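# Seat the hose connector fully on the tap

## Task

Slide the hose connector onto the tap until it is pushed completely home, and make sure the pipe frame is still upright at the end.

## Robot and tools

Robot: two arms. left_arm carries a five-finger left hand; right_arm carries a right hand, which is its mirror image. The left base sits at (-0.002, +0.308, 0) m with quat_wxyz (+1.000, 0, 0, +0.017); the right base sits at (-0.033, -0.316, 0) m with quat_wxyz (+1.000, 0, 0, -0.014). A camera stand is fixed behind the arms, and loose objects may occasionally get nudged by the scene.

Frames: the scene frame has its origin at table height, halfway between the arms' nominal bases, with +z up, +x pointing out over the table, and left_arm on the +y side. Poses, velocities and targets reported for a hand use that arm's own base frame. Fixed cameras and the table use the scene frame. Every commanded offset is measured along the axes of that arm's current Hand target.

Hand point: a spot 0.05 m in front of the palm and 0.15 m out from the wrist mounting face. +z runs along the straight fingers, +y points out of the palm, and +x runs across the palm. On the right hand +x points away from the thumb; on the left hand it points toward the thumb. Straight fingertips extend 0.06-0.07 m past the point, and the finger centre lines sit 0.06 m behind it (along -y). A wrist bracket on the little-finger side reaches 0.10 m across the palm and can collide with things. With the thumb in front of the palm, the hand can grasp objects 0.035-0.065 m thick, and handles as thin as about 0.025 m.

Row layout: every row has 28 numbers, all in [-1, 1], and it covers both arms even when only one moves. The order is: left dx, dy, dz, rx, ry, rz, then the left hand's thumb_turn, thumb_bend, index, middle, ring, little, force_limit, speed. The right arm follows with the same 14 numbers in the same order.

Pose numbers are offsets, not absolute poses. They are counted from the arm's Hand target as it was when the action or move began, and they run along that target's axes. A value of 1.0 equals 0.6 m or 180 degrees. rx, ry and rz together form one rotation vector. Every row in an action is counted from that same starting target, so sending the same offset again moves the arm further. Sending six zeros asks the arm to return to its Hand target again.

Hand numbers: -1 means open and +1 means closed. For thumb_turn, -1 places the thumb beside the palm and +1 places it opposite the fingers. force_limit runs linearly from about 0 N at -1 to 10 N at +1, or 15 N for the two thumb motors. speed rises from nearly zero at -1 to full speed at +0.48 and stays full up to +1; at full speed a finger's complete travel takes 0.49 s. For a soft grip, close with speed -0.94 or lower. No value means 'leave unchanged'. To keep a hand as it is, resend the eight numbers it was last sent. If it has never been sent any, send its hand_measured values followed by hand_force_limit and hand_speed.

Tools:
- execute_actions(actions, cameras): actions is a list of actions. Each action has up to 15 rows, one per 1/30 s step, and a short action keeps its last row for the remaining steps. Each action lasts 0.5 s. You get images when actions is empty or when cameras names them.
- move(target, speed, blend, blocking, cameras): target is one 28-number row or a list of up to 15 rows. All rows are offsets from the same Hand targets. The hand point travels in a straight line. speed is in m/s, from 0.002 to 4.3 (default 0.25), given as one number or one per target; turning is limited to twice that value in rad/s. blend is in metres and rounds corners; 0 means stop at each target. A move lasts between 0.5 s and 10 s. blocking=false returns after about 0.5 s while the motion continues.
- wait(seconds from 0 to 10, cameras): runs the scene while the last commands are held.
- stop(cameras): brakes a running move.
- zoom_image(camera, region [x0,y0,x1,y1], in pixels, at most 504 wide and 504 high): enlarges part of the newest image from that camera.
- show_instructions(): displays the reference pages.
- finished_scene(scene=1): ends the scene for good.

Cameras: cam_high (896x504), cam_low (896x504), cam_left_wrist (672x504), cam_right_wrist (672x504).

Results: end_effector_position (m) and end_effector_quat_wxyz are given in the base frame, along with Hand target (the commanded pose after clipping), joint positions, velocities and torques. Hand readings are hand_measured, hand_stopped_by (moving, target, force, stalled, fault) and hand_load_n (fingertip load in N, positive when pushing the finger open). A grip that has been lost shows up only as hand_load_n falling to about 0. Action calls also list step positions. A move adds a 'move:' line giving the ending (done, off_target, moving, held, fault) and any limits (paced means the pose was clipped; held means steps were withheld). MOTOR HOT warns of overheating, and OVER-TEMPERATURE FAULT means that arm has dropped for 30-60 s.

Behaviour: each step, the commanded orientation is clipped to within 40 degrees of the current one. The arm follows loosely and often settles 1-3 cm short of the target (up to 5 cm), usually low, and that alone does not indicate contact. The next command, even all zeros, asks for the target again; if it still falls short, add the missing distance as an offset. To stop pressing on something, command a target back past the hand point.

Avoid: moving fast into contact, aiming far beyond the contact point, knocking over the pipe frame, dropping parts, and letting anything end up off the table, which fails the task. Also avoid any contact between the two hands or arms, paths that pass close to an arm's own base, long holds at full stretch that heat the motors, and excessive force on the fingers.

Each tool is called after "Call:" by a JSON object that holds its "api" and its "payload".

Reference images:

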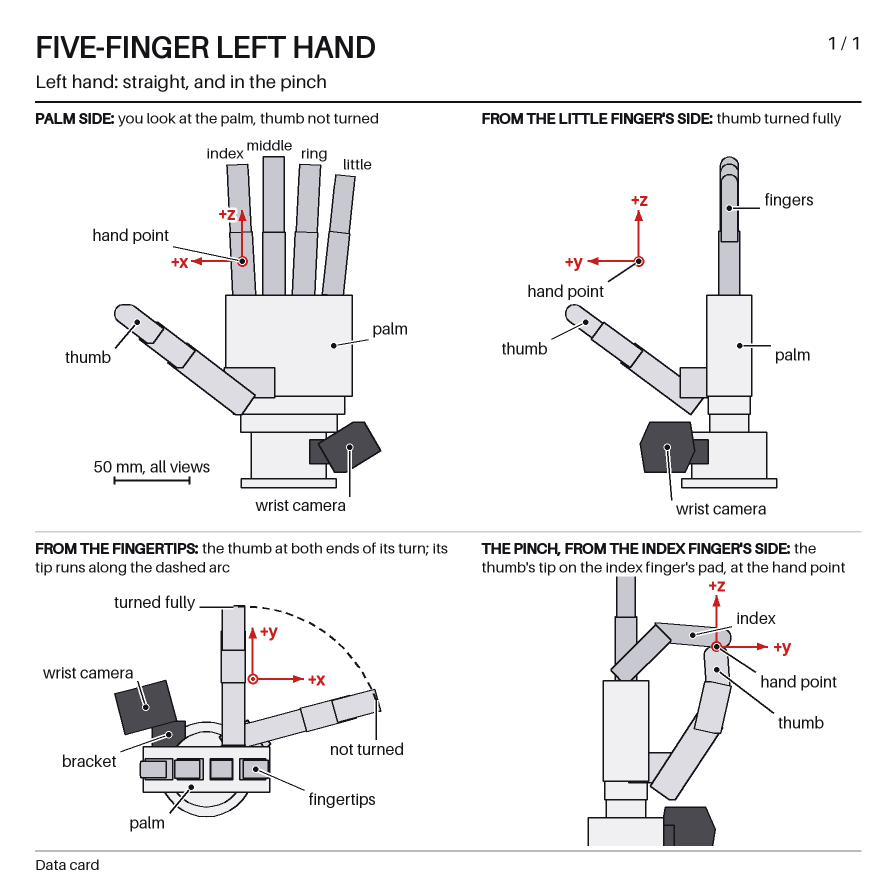

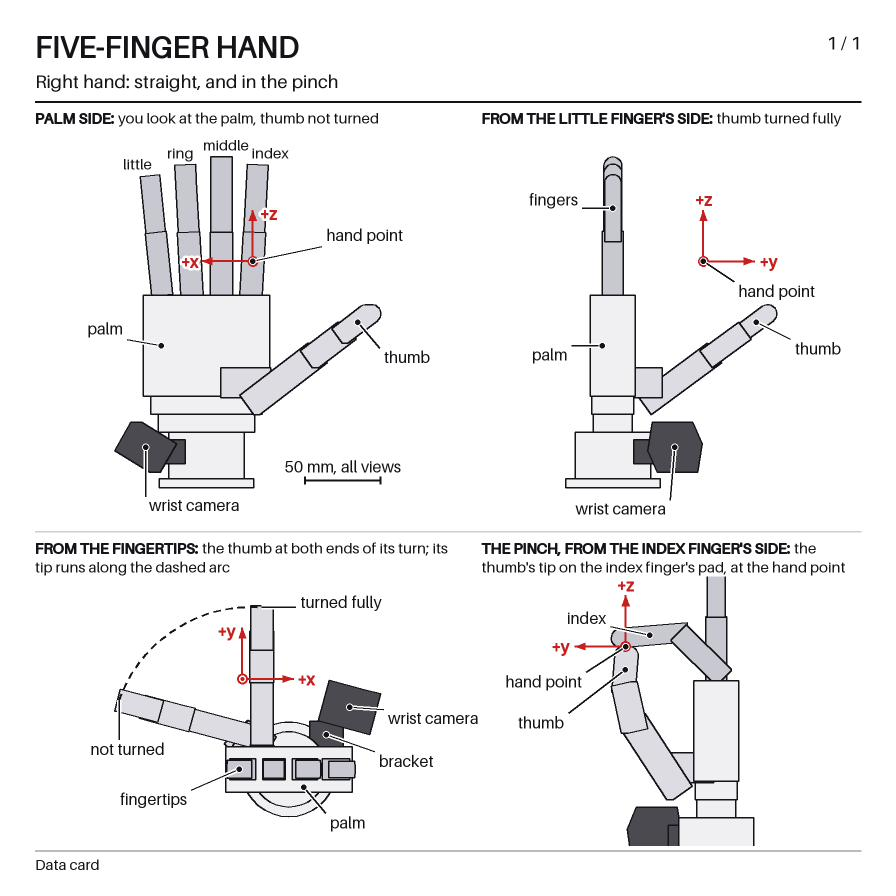

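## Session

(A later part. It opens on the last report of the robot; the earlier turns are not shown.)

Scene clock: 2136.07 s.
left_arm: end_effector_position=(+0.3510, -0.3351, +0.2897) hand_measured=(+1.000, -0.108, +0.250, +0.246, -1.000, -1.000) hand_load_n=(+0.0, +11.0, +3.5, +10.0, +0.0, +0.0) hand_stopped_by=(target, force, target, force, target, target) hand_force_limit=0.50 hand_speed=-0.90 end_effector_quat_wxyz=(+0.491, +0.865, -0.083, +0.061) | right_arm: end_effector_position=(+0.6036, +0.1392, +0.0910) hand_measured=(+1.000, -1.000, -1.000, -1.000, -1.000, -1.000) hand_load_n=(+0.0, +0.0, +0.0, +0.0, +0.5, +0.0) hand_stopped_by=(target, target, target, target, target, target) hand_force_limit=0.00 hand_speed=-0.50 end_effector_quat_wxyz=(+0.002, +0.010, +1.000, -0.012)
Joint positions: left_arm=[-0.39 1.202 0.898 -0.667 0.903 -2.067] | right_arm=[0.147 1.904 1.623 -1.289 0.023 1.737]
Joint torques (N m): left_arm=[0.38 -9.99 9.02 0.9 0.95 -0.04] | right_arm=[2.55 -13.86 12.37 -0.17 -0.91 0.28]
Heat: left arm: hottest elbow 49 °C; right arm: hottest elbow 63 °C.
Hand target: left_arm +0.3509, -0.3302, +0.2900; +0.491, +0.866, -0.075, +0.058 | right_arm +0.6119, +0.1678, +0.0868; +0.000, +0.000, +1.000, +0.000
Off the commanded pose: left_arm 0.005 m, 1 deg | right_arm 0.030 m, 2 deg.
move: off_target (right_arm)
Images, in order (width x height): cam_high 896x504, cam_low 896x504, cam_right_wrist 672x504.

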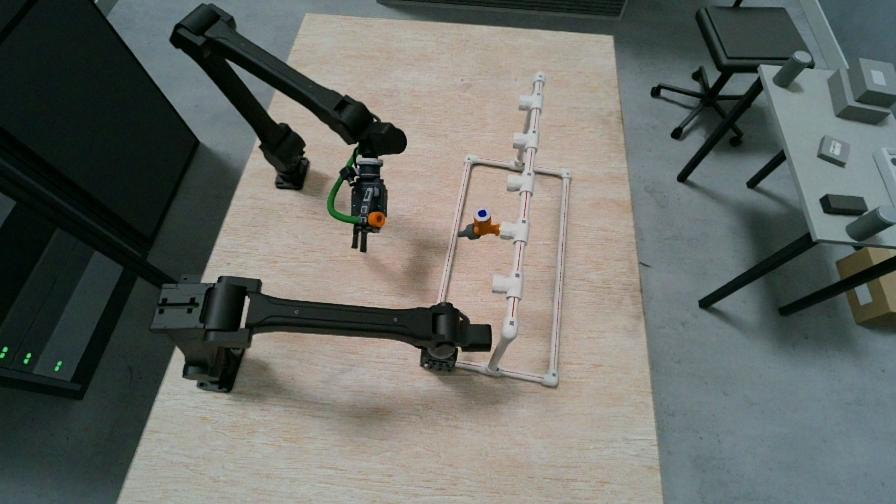

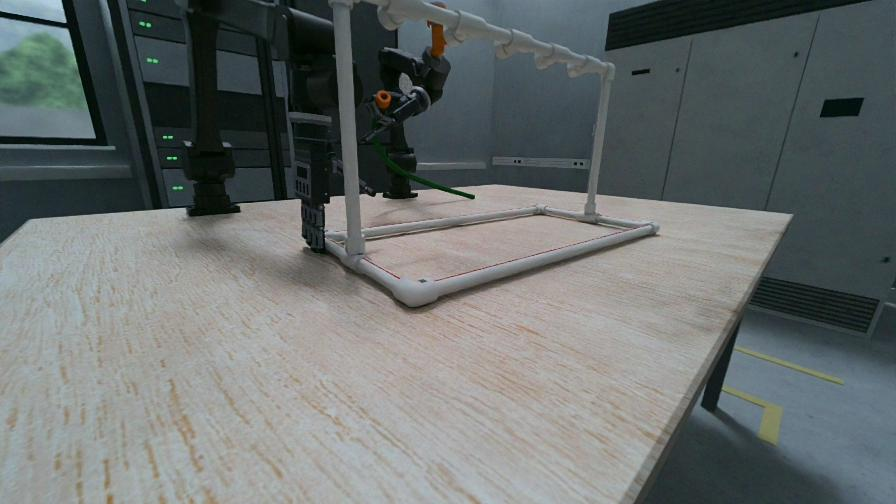

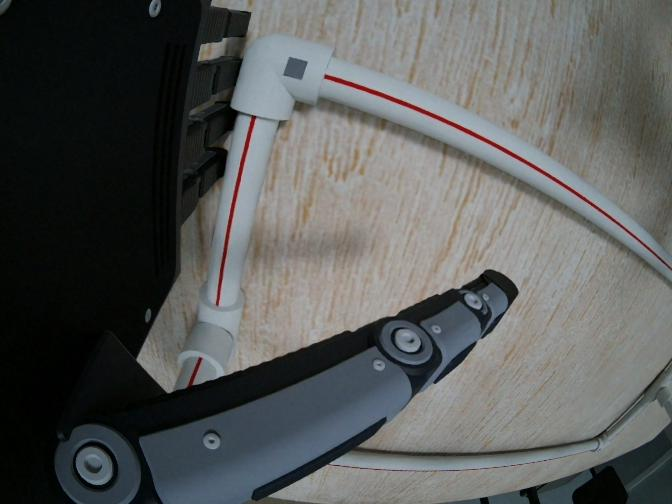

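Call:
{"api": "move", "payload": {"target": [-0.0591,-0.1197,-0.2173,0,0,0,1,0.05,0.25,0.25,-1,-1,0.5,-0.9,0,0.1,0,0,0,0,1,-1,-1,-1,-1,-1,0,-0.5], "speed": 0.1, "cameras": ["cam_low","cam_right_wrist","cam_high"]}}

Scene clock: 2151.33 s.
left_arm: end_effector_position=(+0.3153, -0.1826, +0.2786) hand_measured=(+1.000, -0.108, +0.250, +0.246, -1.000, -1.000) hand_load_n=(+0.0, +11.0, +3.5, +10.0, +0.0, +0.0) hand_stopped_by=(target, force, target, force, target, target) hand_force_limit=0.50 hand_speed=-0.90 end_effector_quat_wxyz=(+0.492, +0.866, -0.074, +0.050) | right_arm: end_effector_position=(+0.6018, +0.1908, +0.0902) hand_measured=(+1.000, -1.000, -1.000, -1.000, -1.000, -1.000) hand_load_n=(+0.0, +0.0, +0.0, +0.0, +0.5, +0.0) hand_stopped_by=(target, target, target, target, target, target) hand_force_limit=0.00 hand_speed=-0.50 end_effector_quat_wxyz=(-0.004, +0.015, +1.000, -0.015)
Joint positions: left_arm=[0.06 1.161 0.872 -1.358 1.033 -1.296] | right_arm=[0.237 1.933 1.667 -1.32 0.028 1.838]
Joint torques (N m): left_arm=[0.26 -6.53 11.19 -0.17 0.98 -0.01] | right_arm=[3.14 -14.04 13.11 0.21 -1.06 0.25]
Heat: left arm: hottest elbow 49 °C; right arm: hottest elbow 63 °C.
Hand target: left_arm +0.3260, -0.1793, +0.2902; +0.490, +0.866, -0.075, +0.058 | right_arm +0.6119, +0.2277, +0.0868; +0.000, +0.000, +1.000, +0.000
Off the commanded pose: left_arm 0.016 m, 1 deg | right_arm 0.039 m, 3 deg.
move: off_target (left_arm, right_arm)
Images, in order (width x height): cam_high 896x504, cam_low 896x504, cam_right_wrist 672x504.

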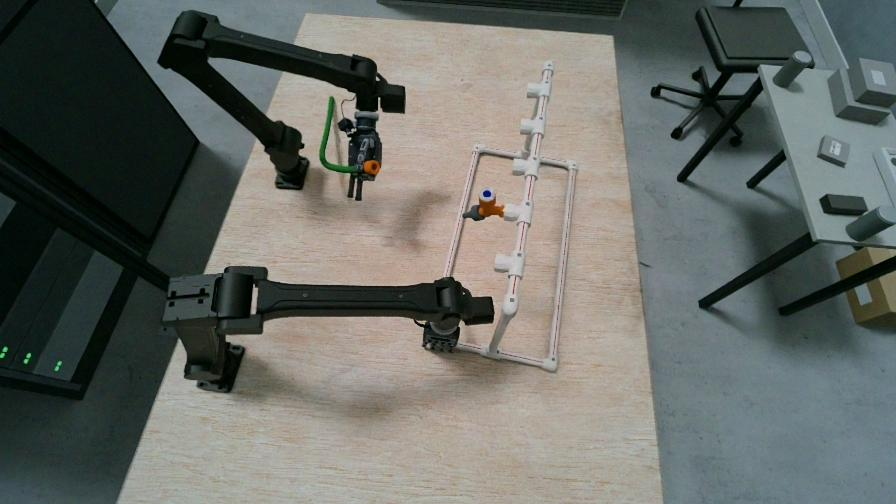

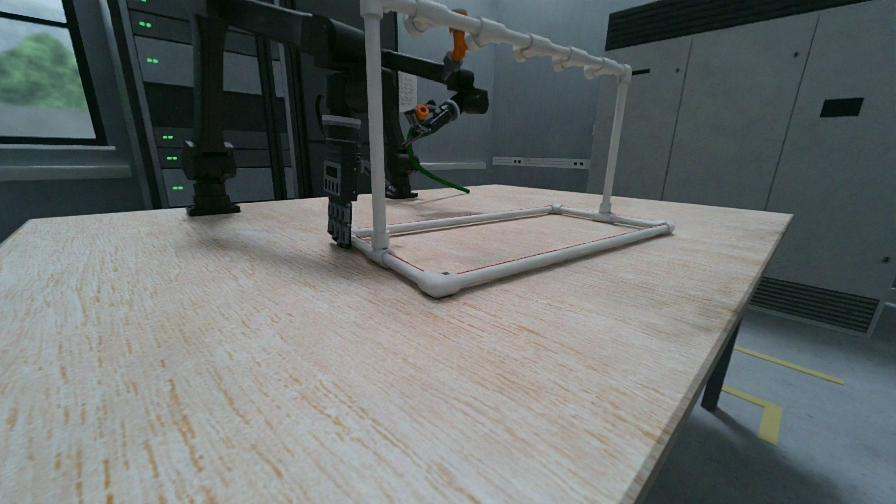

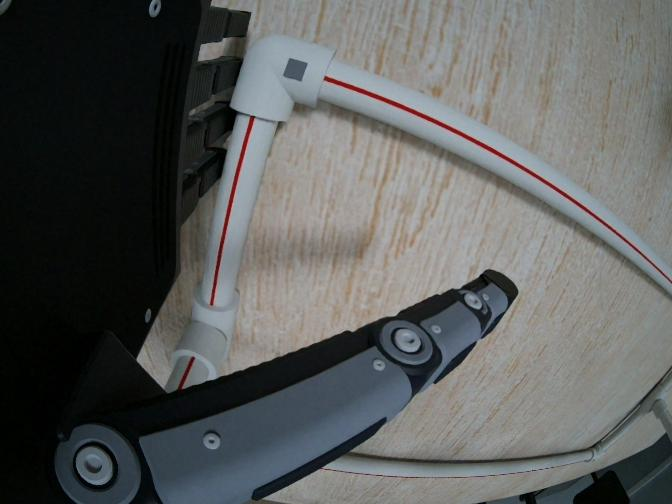

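Call:
{"api": "move", "payload": {"target": [0,0,0,0,0,0,1,0.05,0.25,0.25,-1,-1,0.5,-0.9,0,0.15,0,0,0,0,1,-1,-1,-1,-1,-1,0,-0.5], "speed": 0.1, "cameras": ["cam_low","cam_right_wrist","cam_high"]}}

Scene clock: 2170.50 s.
left_arm: end_effector_position=(+0.3152, -0.1826, +0.2787) hand_measured=(+1.000, -0.108, +0.250, +0.246, -1.000, -1.000) hand_load_n=(+0.5, +11.0, +3.5, +10.0, +0.0, +0.0) hand_stopped_by=(target, force, target, force, target, target) hand_force_limit=0.50 hand_speed=-0.90 end_effector_quat_wxyz=(+0.492, +0.866, -0.075, +0.050) | right_arm: end_effector_position=(+0.6055, +0.2784, +0.0912) hand_measured=(+1.000, -1.000, -1.000, -1.000, -1.000, -1.000) hand_load_n=(+0.0, +0.0, +0.5, +0.5, +0.0, +0.0) hand_stopped_by=(target, target, target, target, target, target) hand_force_limit=0.00 hand_speed=-0.50 end_effector_quat_wxyz=(-0.004, +0.020, +1.000, -0.017)
Joint positions: left_arm=[0.06 1.161 0.872 -1.358 1.033 -1.294] | right_arm=[0.376 2.014 1.797 -1.375 0.028 1.988]
Joint torques (N m): left_arm=[0.21 -6.59 11.19 -0.2 0.98 0.01] | right_arm=[2.9 -14.97 13.55 0.46 -1.1 0.09]
Heat: left arm: hottest elbow 51 °C; right arm: hottest elbow 63 °C.
Hand target: left_arm +0.3259, -0.1793, +0.2902; +0.490, +0.866, -0.075, +0.058 | right_arm +0.6118, +0.3179, +0.0868; +0.000, +0.000, +1.000, +0.000
Off the commanded pose: left_arm 0.016 m, 1 deg | right_arm 0.040 m, 3 deg.
move: off_target (left_arm, right_arm)
Images, in order (width x height): cam_high 896x504, cam_low 896x504, cam_right_wrist 672x504.

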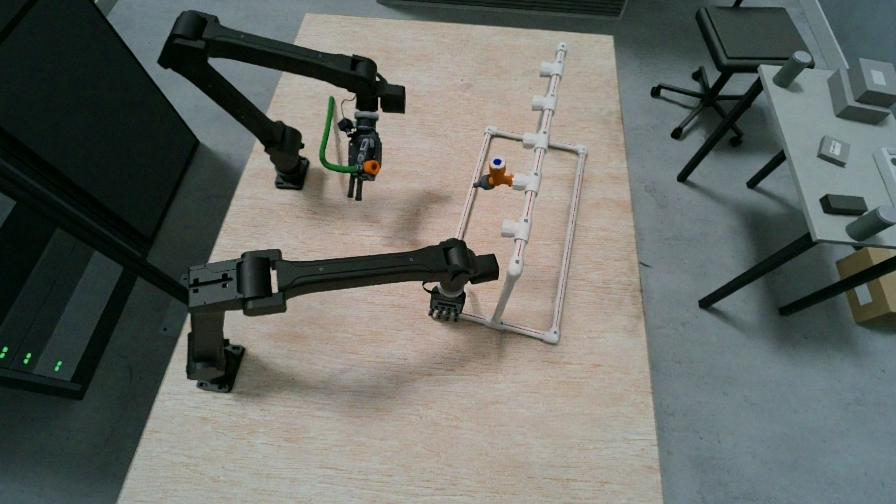

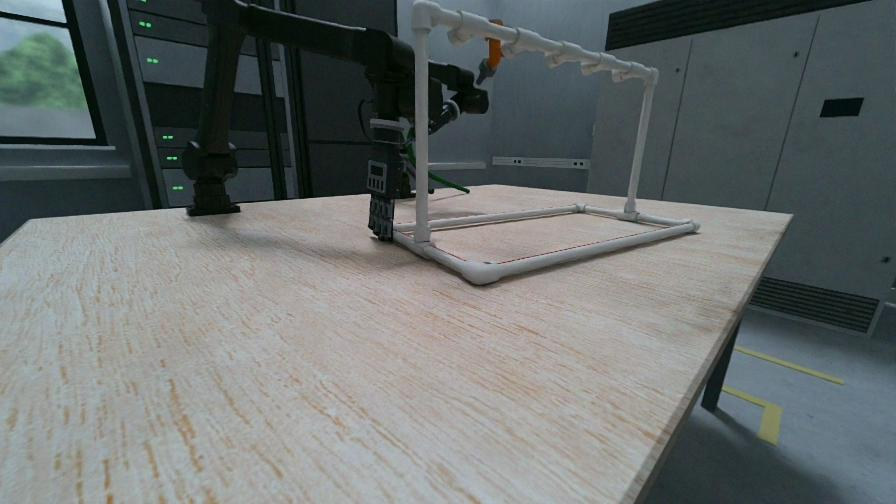

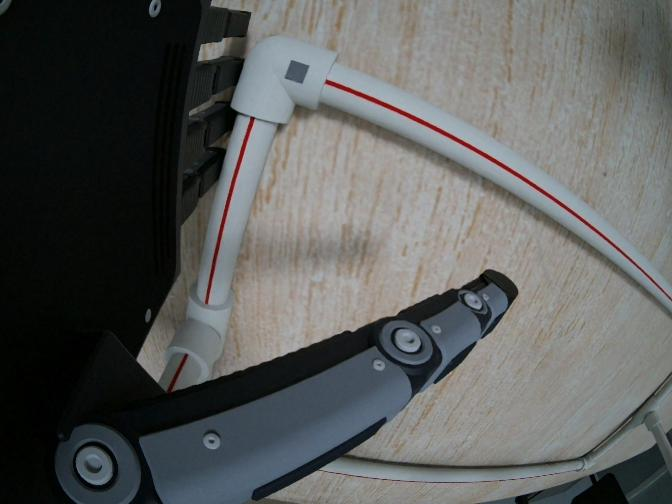

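Call:
{"api": "move", "payload": {"target": [[0,0,0,0,0,0,1,0.05,0.25,0.25,-1,-1,0.5,-0.9,0,-0.15,0,0,0,0,1,-1,-1,-1,-1,-1,0,-0.5],[0,0,0,0,0,0,1,0.05,0.25,0.25,-1,-1,0.5,-0.9,0.1,-0.35,-0.5,0,-0.25,0,1,-1,-1,-1,-1,-1,0,-0.5]], "speed": 0.2, "blend": 0.02, "cameras": ["cam_low","cam_left_wrist","cam_right_wrist","cam_high"]}}

Scene clock: 2186.00 s.
left_arm: end_effector_position=(+0.3152, -0.1826, +0.2787) hand_measured=(+1.000, -0.108, +0.250, +0.246, -1.000, -1.000) hand_load_n=(+0.0, +11.0, +3.5, +10.0, +0.0, +0.0) hand_stopped_by=(target, force, target, force, target, target) hand_force_limit=0.50 hand_speed=-0.90 end_effector_quat_wxyz=(+0.492, +0.866, -0.075, +0.050) | right_arm: end_effector_position=(+0.5498, +0.1126, +0.3928) hand_measured=(+1.000, -1.000, -1.000, -1.000, -1.000, -1.000) hand_load_n=(-0.5, +0.0, +0.0, +0.0, +0.0, +0.0) hand_stopped_by=(target, target, target, target, target, target) hand_force_limit=0.00 hand_speed=-0.50 end_effector_quat_wxyz=(+0.382, +0.002, +0.924, +0.003)
Joint positions: left_arm=[0.06 1.161 0.872 -1.358 1.033 -1.294] | right_arm=[0.133 1.24 1.371 -0.921 0.089 1.671]
Joint torques (N m): left_arm=[0.26 -6.53 11.18 -0.2 0.98 0.01] | right_arm=[-0.97 -8.29 9.47 1.99 -0.12 -0.02]
Heat: left arm: hottest elbow 51 °C; right arm: hottest elbow 64 °C.
Hand target: left_arm +0.3259, -0.1793, +0.2902; +0.490, +0.866, -0.075, +0.058 | right_arm +0.5519, +0.1077, +0.3868; +0.383, +0.000, +0.924, +0.000
Off the commanded pose: left_arm 0.016 m, 1 deg | right_arm 0.008 m, 0 deg.
move: off_target (left_arm)

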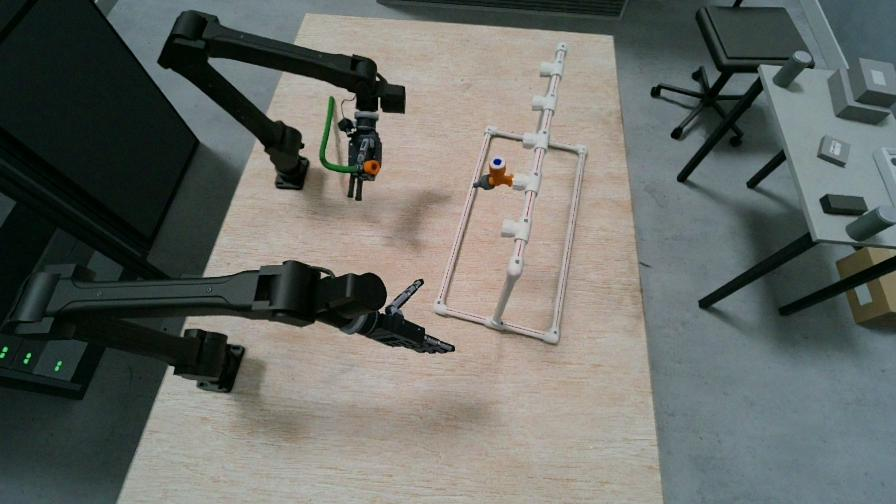

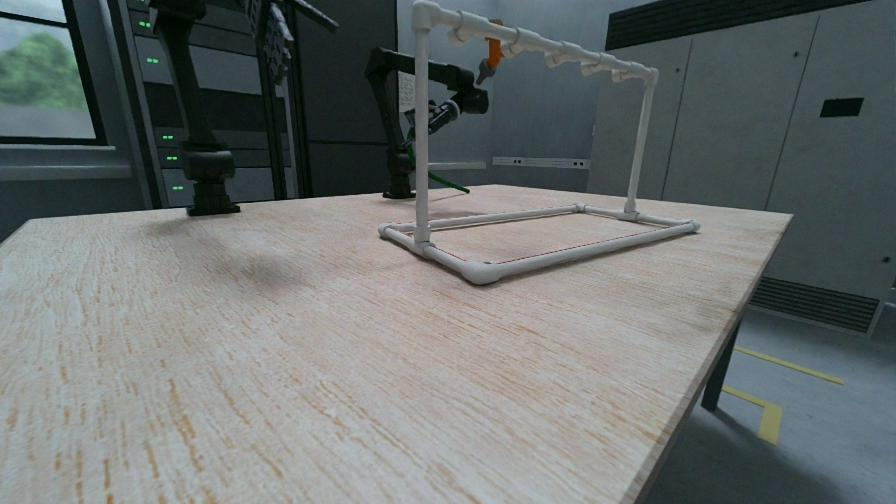

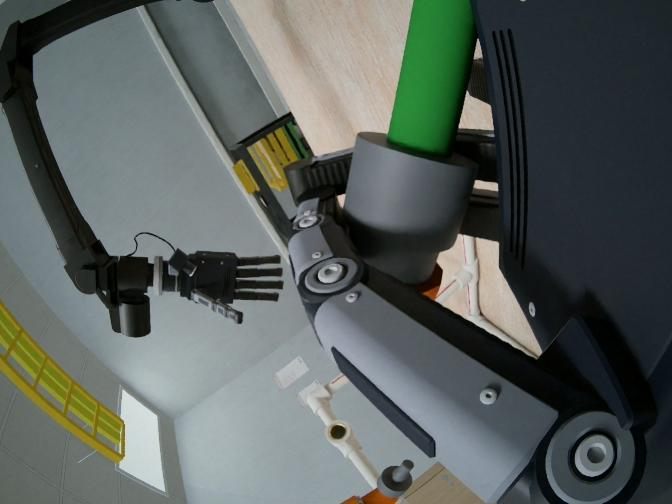

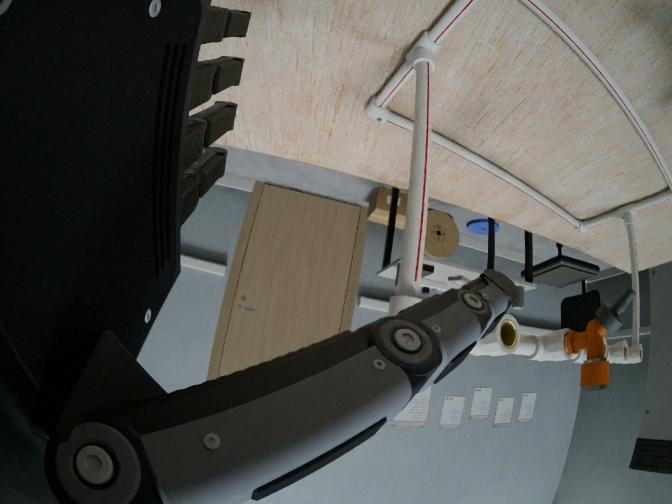

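Call:
{"api": "move", "payload": {"target": [-0.0066,-0.0855,-0.1431,0,0,0,1,0.05,0.25,0.25,-1,-1,0.5,-0.9,0.0987,0.1705,0.2238,0,0.25,0,1,-1,-1,-1,-1,-1,0,-0.5], "speed": 0.2, "cameras": ["cam_right_wrist","cam_high"]}}

Scene clock: 2238.27 s.
left_arm: end_effector_position=(+0.3212, -0.0859, +0.2776) hand_measured=(+1.000, -0.108, +0.250, +0.246, -1.000, -1.000) hand_load_n=(+0.5, +10.5, +3.0, +10.0, +0.0, +0.0) hand_stopped_by=(target, force, target, force, target, target) hand_force_limit=0.50 hand_speed=-0.90 end_effector_quat_wxyz=(+0.483, +0.870, -0.061, +0.074) | right_arm: end_effector_position=(+0.5958, +0.2008, +0.2405) hand_measured=(+1.000, -1.000, -1.000, -1.000, -1.000, -1.000) hand_load_n=(+0.0, +0.0, +0.0, +0.0, +0.0, +0.0) hand_stopped_by=(target, target, target, target, target, target) hand_force_limit=0.00 hand_speed=-0.50 end_effector_quat_wxyz=(+0.002, -0.001, +1.000, +0.000)
Joint positions: left_arm=[0.372 1.281 0.953 -1.68 0.957 -0.83] | right_arm=[0.245 1.879 1.978 -1.667 0.001 1.814]
Joint torques (N m): left_arm=[0.09 -8.18 10.71 -1.01 0.82 0] | right_arm=[0.73 -15.62 13.45 -0.35 -0.19 0.26]
Heat: left arm: hottest elbow 53 °C; right arm: hottest elbow 60 °C.
Hand target: left_arm +0.3294, -0.0792, +0.2903; +0.491, +0.866, -0.075, +0.058 | right_arm +0.6050, +0.2101, +0.2499; +0.000, +0.000, +1.000, +0.000
Off the commanded pose: left_arm 0.017 m, 3 deg | right_arm 0.016 m, 0 deg.
joint sent to its limit (left arm) — joint 4 (wrist pitch), lower limit. The joint targets are off in orientation, not in position.
joint sent to its limit (right arm) — joint 4 (wrist pitch), lower limit. The joint targets still meet the commanded pose.
move: off_target (left_arm, right_arm)
Images, in order (width x height): cam_high 896x504, cam_right_wrist 672x504.

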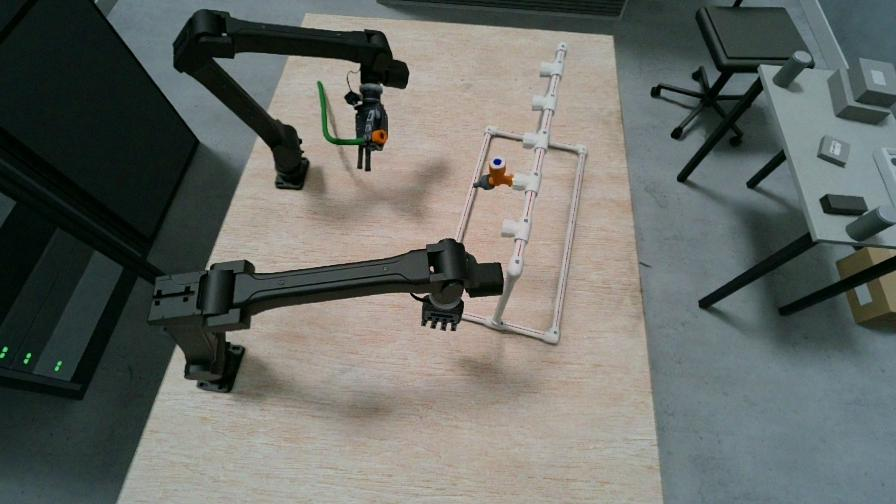

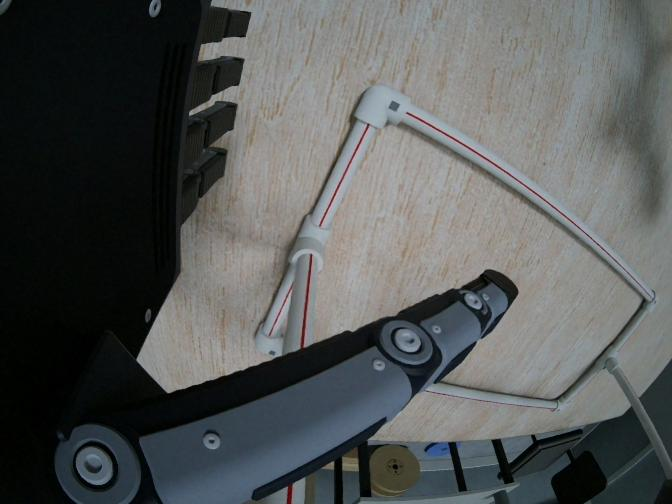

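Call:
{"api": "move", "payload": {"target": [0,0,0,0,0,0,1,0.05,0.25,0.25,-1,-1,0.5,-0.9,-0.012,0,0.265,0,0,0,1,-1,-1,-1,-1,-1,0,-0.5], "speed": 0.15, "cameras": ["cam_right_wrist","cam_low"]}}

Scene clock: 2249.37 s.
left_arm: end_effector_position=(+0.3211, -0.0858, +0.2776) hand_measured=(+1.000, -0.108, +0.250, +0.246, -1.000, -1.000) hand_load_n=(+0.0, +11.0, +3.0, +10.0, +0.0, +0.0) hand_stopped_by=(target, force, target, force, target, target) hand_force_limit=0.50 hand_speed=-0.90 end_effector_quat_wxyz=(+0.483, +0.870, -0.061, +0.074) | right_arm: end_effector_position=(+0.6131, +0.2052, +0.1055) hand_measured=(+1.000, -1.000, -1.000, -1.000, -1.000, -1.000) hand_load_n=(+0.0, -0.5, +0.0, +0.0, +0.0, +0.0) hand_stopped_by=(target, target, target, target, target, target) hand_force_limit=0.00 hand_speed=-0.50 end_effector_quat_wxyz=(+0.008, -0.001, +1.000, +0.002)
Joint positions: left_arm=[0.372 1.281 0.953 -1.68 0.957 -0.83] | right_arm=[0.245 1.945 1.721 -1.33 0.001 1.814]
Joint torques (N m): left_arm=[0.21 -8.18 10.71 -1.01 0.81 0.02] | right_arm=[0.38 -16.09 8.4 0.44 -0.11 0.22]
Heat: left arm: hottest elbow 53 °C; right arm: hottest elbow 61 °C.
Hand target: left_arm +0.3294, -0.0792, +0.2902; +0.490, +0.866, -0.075, +0.058 | right_arm +0.6121, +0.2102, +0.0909; +0.000, +0.000, +1.000, +0.000
Off the commanded pose: left_arm 0.017 m, 3 deg | right_arm 0.015 m, 1 deg.
joint sent to its limit (left arm) — joint 4 (wrist pitch), lower limit. The joint targets are off in orientation, not in position.
move: off_target (left_arm, right_arm)
Images, in order (width x height): cam_low 896x504, cam_right_wrist 672x504.

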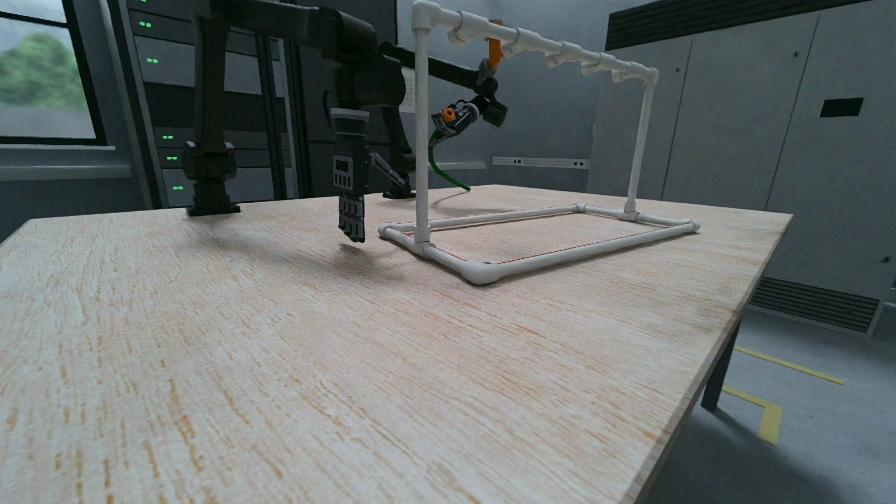

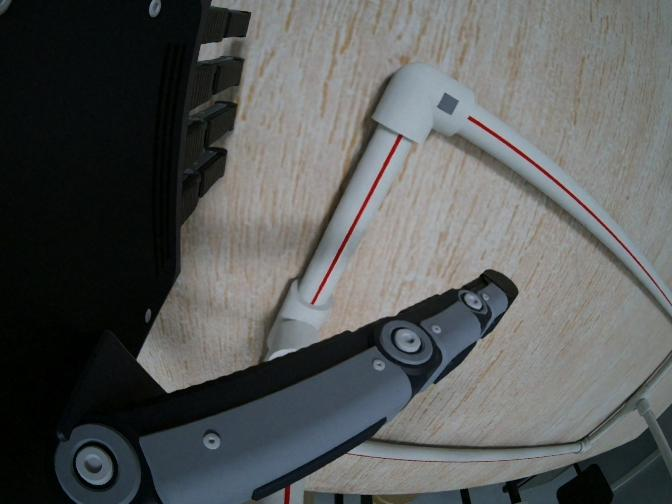

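Call:
{"api": "move", "payload": {"target": [[0,0,0,0,0,0,1,0.05,0.25,0.25,-1,-1,0.5,-0.9,0,0,0.025,0,0,0,1,-1,-1,-1,-1,-1,0,-0.5],[0,0,0,0,0,0,1,0.05,0.25,0.25,-1,-1,0.5,-0.9,0,0.1,0.012,0,0,0,1,-1,-1,-1,-1,-1,0,-0.5]], "speed": 0.1, "cameras": ["cam_right_wrist","cam_low"]}}

Scene clock: 2259.27 s.
left_arm: end_effector_position=(+0.3211, -0.0858, +0.2776) hand_measured=(+1.000, -0.108, +0.250, +0.246, -1.000, -1.000) hand_load_n=(+0.5, +11.0, +3.5, +10.5, +0.0, +0.0) hand_stopped_by=(target, force, target, force, target, target) hand_force_limit=0.50 hand_speed=-0.90 end_effector_quat_wxyz=(+0.483, +0.870, -0.061, +0.074) | right_arm: end_effector_position=(+0.6050, +0.2551, +0.0931) hand_measured=(+1.000, -1.000, -1.000, -1.000, -1.000, -1.000) hand_load_n=(+0.0, +0.0, +0.0, +0.0, +0.0, +0.0) hand_stopped_by=(target, target, target, target, target, target) hand_force_limit=0.00 hand_speed=-0.50 end_effector_quat_wxyz=(+0.006, +0.002, +1.000, -0.003)
Joint positions: left_arm=[0.372 1.281 0.953 -1.68 0.957 -0.83] | right_arm=[0.331 1.974 1.734 -1.322 0.009 1.906]
Joint torques (N m): left_arm=[0.21 -8.18 10.71 -1.01 0.81 0.02] | right_arm=[1.14 -14.56 12.41 -0.24 -0.37 0.23]
Heat: left arm: hottest elbow 52 °C; right arm: hottest elbow 59 °C.
Hand target: left_arm +0.3294, -0.0792, +0.2902; +0.490, +0.866, -0.075, +0.058 | right_arm +0.6120, +0.2702, +0.0836; +0.000, +0.000, +1.000, +0.000
Off the commanded pose: left_arm 0.017 m, 3 deg | right_arm 0.019 m, 1 deg.
joint sent to its limit (left arm) — joint 4 (wrist pitch), lower limit. The joint targets are off in orientation, not in position.
move: off_target (left_arm, right_arm)
Images, in order (width x height): cam_low 896x504, cam_right_wrist 672x504.

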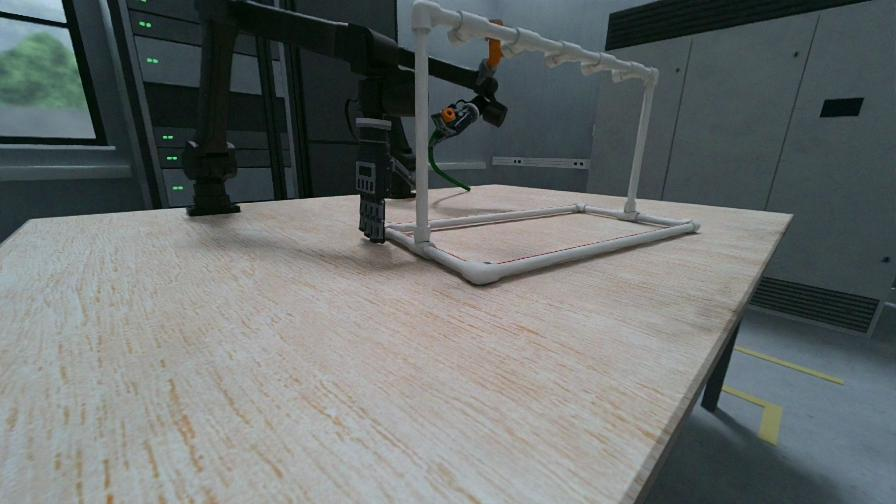

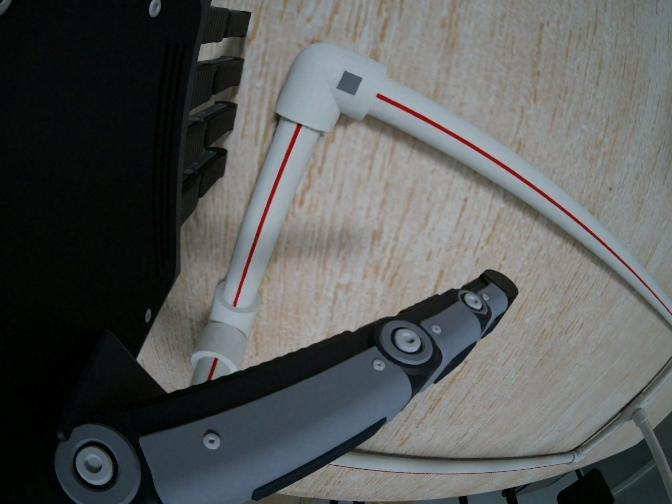

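Call:
{"api": "move", "payload": {"target": [0,0,0,0,0,0,1,0.05,0.25,0.25,-1,-1,0.5,-0.9,0,0.17,0,0,0,0,1,-1,-1,-1,-1,-1,0,-0.5], "speed": 0.1, "cameras": ["cam_right_wrist","cam_high"]}}

Scene clock: 2266.37 s.
left_arm: end_effector_position=(+0.3211, -0.0858, +0.2776) hand_measured=(+1.000, -0.108, +0.250, +0.246, -1.000, -1.000) hand_load_n=(+0.5, +11.0, +3.5, +10.0, +0.0, +0.0) hand_stopped_by=(target, force, target, force, target, target) hand_force_limit=0.50 hand_speed=-0.90 end_effector_quat_wxyz=(+0.483, +0.870, -0.061, +0.074) | right_arm: end_effector_position=(+0.6090, +0.3377, +0.0932) hand_measured=(+1.000, -1.000, -1.000, -1.000, -1.000, -1.000) hand_load_n=(+0.0, +0.0, +0.5, +0.0, +0.0, +0.0) hand_stopped_by=(target, target, target, target, target, target) hand_force_limit=0.00 hand_speed=-0.50 end_effector_quat_wxyz=(+0.000, +0.017, +1.000, -0.013)
Joint positions: left_arm=[0.372 1.281 0.953 -1.68 0.957 -0.83] | right_arm=[0.458 2.083 1.914 -1.413 0.024 2.064]
Joint torques (N m): left_arm=[0.21 -8.18 10.71 -1.01 0.81 0.02] | right_arm=[2.43 -15.74 13.42 0.38 -0.93 0.11]
Heat: left arm: hottest elbow 52 °C; right arm: hottest elbow 59 °C.
Hand target: left_arm +0.3294, -0.0792, +0.2902; +0.490, +0.866, -0.075, +0.058 | right_arm +0.6122, +0.3721, +0.0838; +0.000, +0.000, +1.000, +0.000
Off the commanded pose: left_arm 0.017 m, 3 deg | right_arm 0.036 m, 3 deg.
joint sent to its limit (left arm) — joint 4 (wrist pitch), lower limit. The joint targets are off in orientation, not in position.
move: off_target (left_arm, right_arm)
Images, in order (width x height): cam_high 896x504, cam_right_wrist 672x504.

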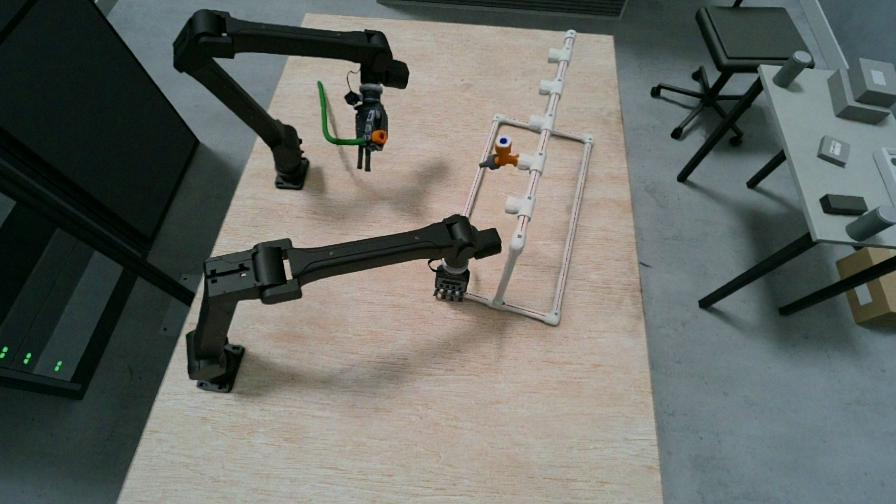

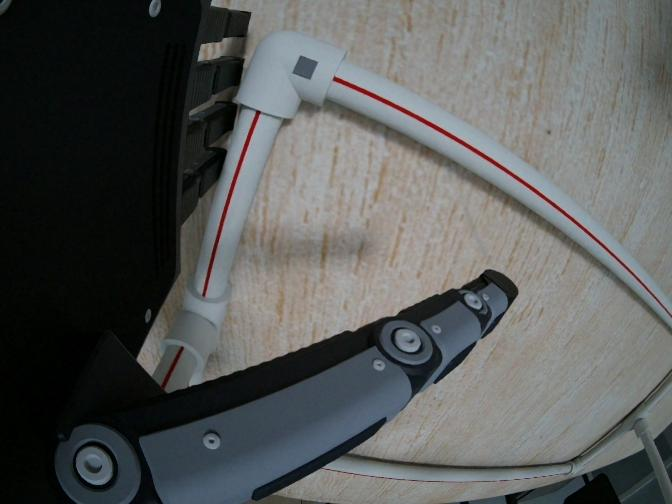

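Call:
{"api": "move", "payload": {"target": [0,0,0,0,0,0,1,0.05,0.25,0.25,-1,-1,0.5,-0.9,0,0.117,0,0,0,0,1,-1,-1,-1,-1,-1,0,-0.5], "speed": 0.1, "cameras": ["cam_right_wrist","cam_high"]}}

Scene clock: 2273.97 s.
left_arm: end_effector_position=(+0.3211, -0.0858, +0.2776) hand_measured=(+1.000, -0.108, +0.250, +0.246, -1.000, -1.000) hand_load_n=(+0.5, +11.0, +3.5, +10.5, +0.0, +0.0) hand_stopped_by=(target, force, target, force, target, target) hand_force_limit=0.50 hand_speed=-0.90 end_effector_quat_wxyz=(+0.483, +0.870, -0.061, +0.074) | right_arm: end_effector_position=(+0.6128, +0.4035, +0.0953) hand_measured=(+1.000, -1.000, -1.000, -1.000, -1.000, -1.000) hand_load_n=(+0.5, +0.0, +0.5, +0.0, +0.0, +0.0) hand_stopped_by=(target, target, target, target, target, target) hand_force_limit=0.00 hand_speed=-0.50 end_effector_quat_wxyz=(-0.003, +0.000, +1.000, -0.010)
Joint positions: left_arm=[0.372 1.281 0.953 -1.68 0.957 -0.83] | right_arm=[0.538 2.199 2.114 -1.502 0.014 2.109]
Joint torques (N m): left_arm=[0.21 -8.23 10.71 -1.01 0.81 0.02] | right_arm=[2.73 -16.91 13.82 0.68 -0.94 0.11]
Heat: left arm: hottest elbow 52 °C; right arm: hottest elbow 59 °C.
Hand target: left_arm +0.3294, -0.0792, +0.2902; +0.490, +0.866, -0.075, +0.058 | right_arm +0.6122, +0.4423, +0.0839; +0.000, +0.000, +1.000, +0.000
Off the commanded pose: left_arm 0.017 m, 3 deg | right_arm 0.040 m, 1 deg.
joint sent to its limit (left arm) — joint 4 (wrist pitch), lower limit. The joint targets are off in orientation, not in position.
joint sent to its limit (right arm) — joint 6 (wrist roll), upper limit. The joint targets still meet the commanded pose.
move: off_target (left_arm, right_arm)
Images, in order (width x height): cam_high 896x504, cam_right_wrist 672x504.

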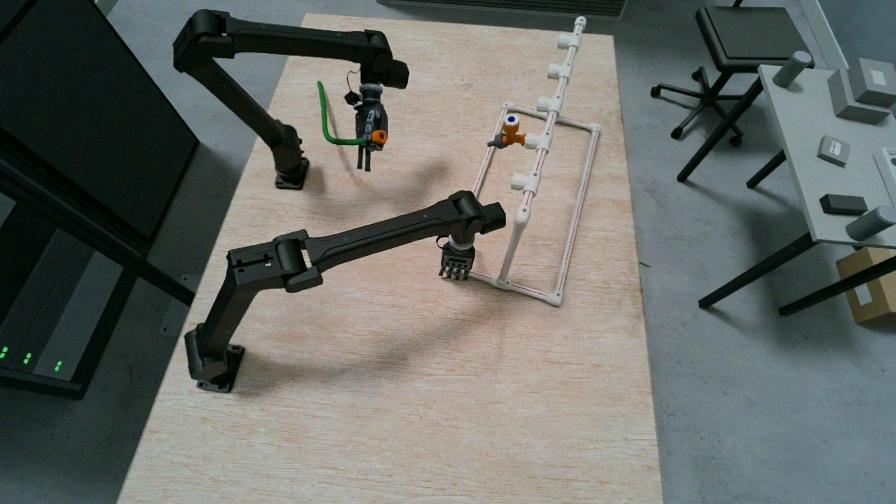

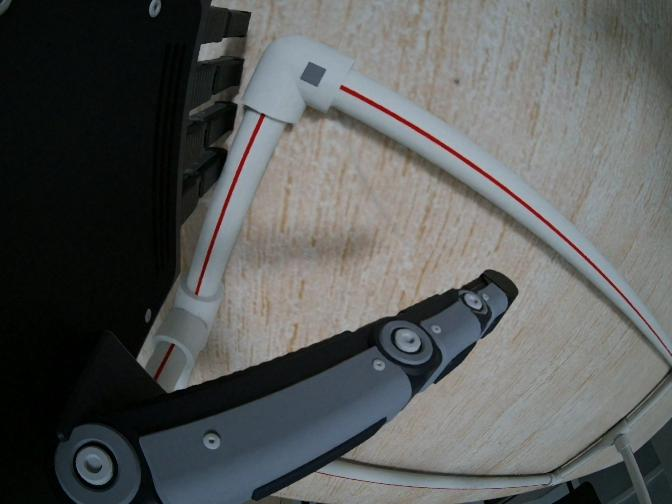

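Call:
{"api": "move", "payload": {"target": [[0,0,0,0,0,0,1,0.05,0.25,0.25,-1,-1,0.5,-0.9,0,-0.17,0,0,0,0,1,-1,-1,-1,-1,-1,0,-0.5],[0,0,0,0,0,0,1,0.05,0.25,0.25,-1,-1,0.5,-0.9,0.1,-0.4,-0.5,0,-0.25,0,1,-1,-1,-1,-1,-1,0,-0.5]], "speed": 0.2, "blend": 0.02, "cameras": ["all"]}}

Call:
{"api": "zoom_image", "payload": {"camera": "cam_high", "region": [470, 90, 570, 170]}}

Call:
{"api": "zoom_image", "payload": {"camera": "cam_low", "region": [440, 0, 640, 110]}}

Scene clock: 2285.93 s.
left_arm: end_effector_position=(+0.3211, -0.0858, +0.2776) hand_measured=(+1.000, -0.108, +0.250, +0.246, -1.000, -1.000) hand_load_n=(+0.5, +11.0, +3.5, +10.0, +0.0, +0.0) hand_stopped_by=(target, force, target, force, target, target) hand_force_limit=0.50 hand_speed=-0.90 end_effector_quat_wxyz=(+0.483, +0.870, -0.061, +0.074) | right_arm: end_effector_position=(+0.5488, +0.2075, +0.3898) hand_measured=(+1.000, -1.000, -1.000, -1.000, -1.000, -1.000) hand_load_n=(+0.0, +0.0, +0.0, +0.0, +0.0, +0.0) hand_stopped_by=(target, target, target, target, target, target) hand_force_limit=0.00 hand_speed=-0.50 end_effector_quat_wxyz=(+0.382, +0.001, +0.924, +0.005)
Joint positions: left_arm=[0.372 1.281 0.953 -1.68 0.957 -0.83] | right_arm=[0.359 1.301 1.42 -0.936 0.243 1.836]
Joint torques (N m): left_arm=[0.21 -8.18 10.73 -1.01 0.81 0.02] | right_arm=[-0.97 -9.41 9.42 1.96 0.1 -0.02]
Heat: left arm: hottest elbow 52 °C; right arm: hottest elbow 58 °C.
Hand target: left_arm +0.3294, -0.0792, +0.2902; +0.490, +0.866, -0.075, +0.058 | right_arm +0.5522, +0.2023, +0.3837; +0.383, +0.000, +0.924, +0.000
Off the commanded pose: left_arm 0.017 m, 3 deg | right_arm 0.009 m, 1 deg.
joint sent to its limit (left arm) — joint 4 (wrist pitch), lower limit. The joint targets are off in orientation, not in position.
move: off_target (left_arm)

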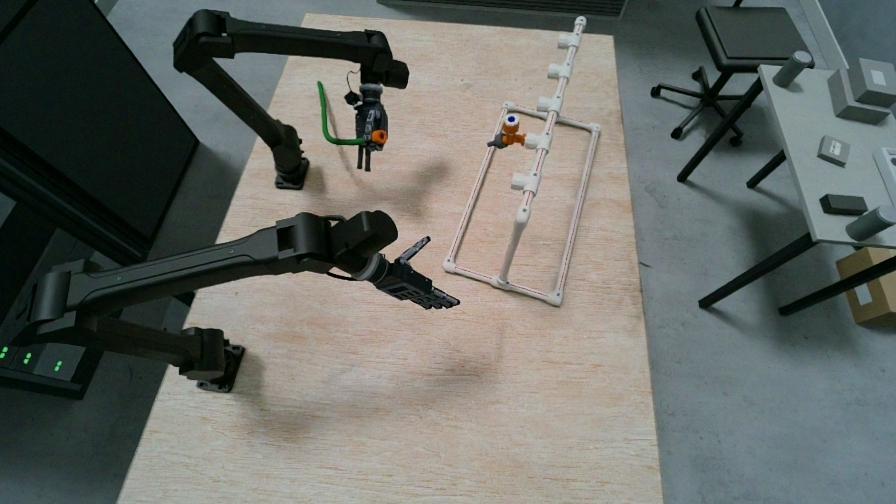

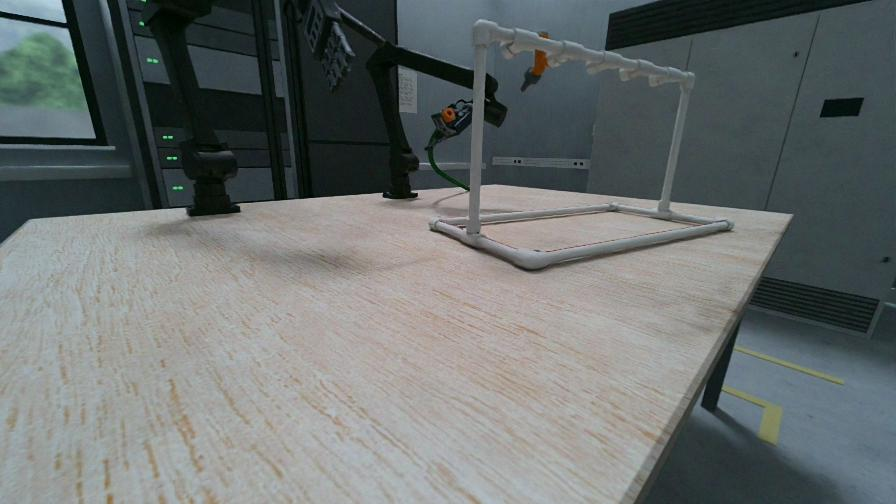

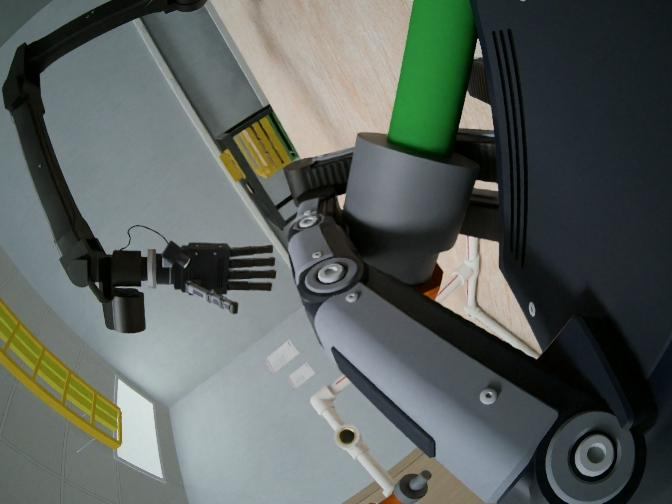

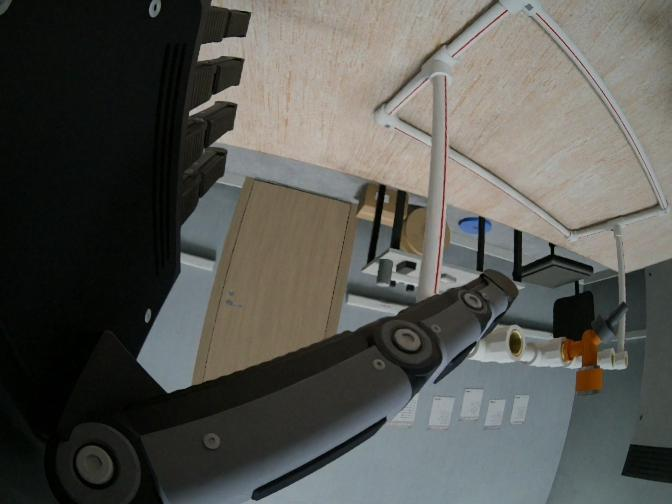

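Scaled by 5.040.

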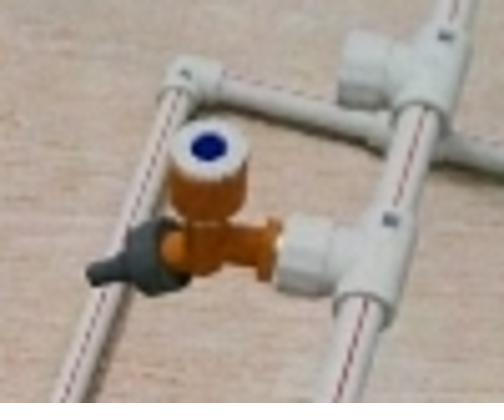

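Scaled by 2.520.

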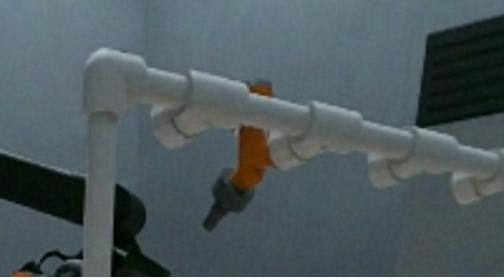

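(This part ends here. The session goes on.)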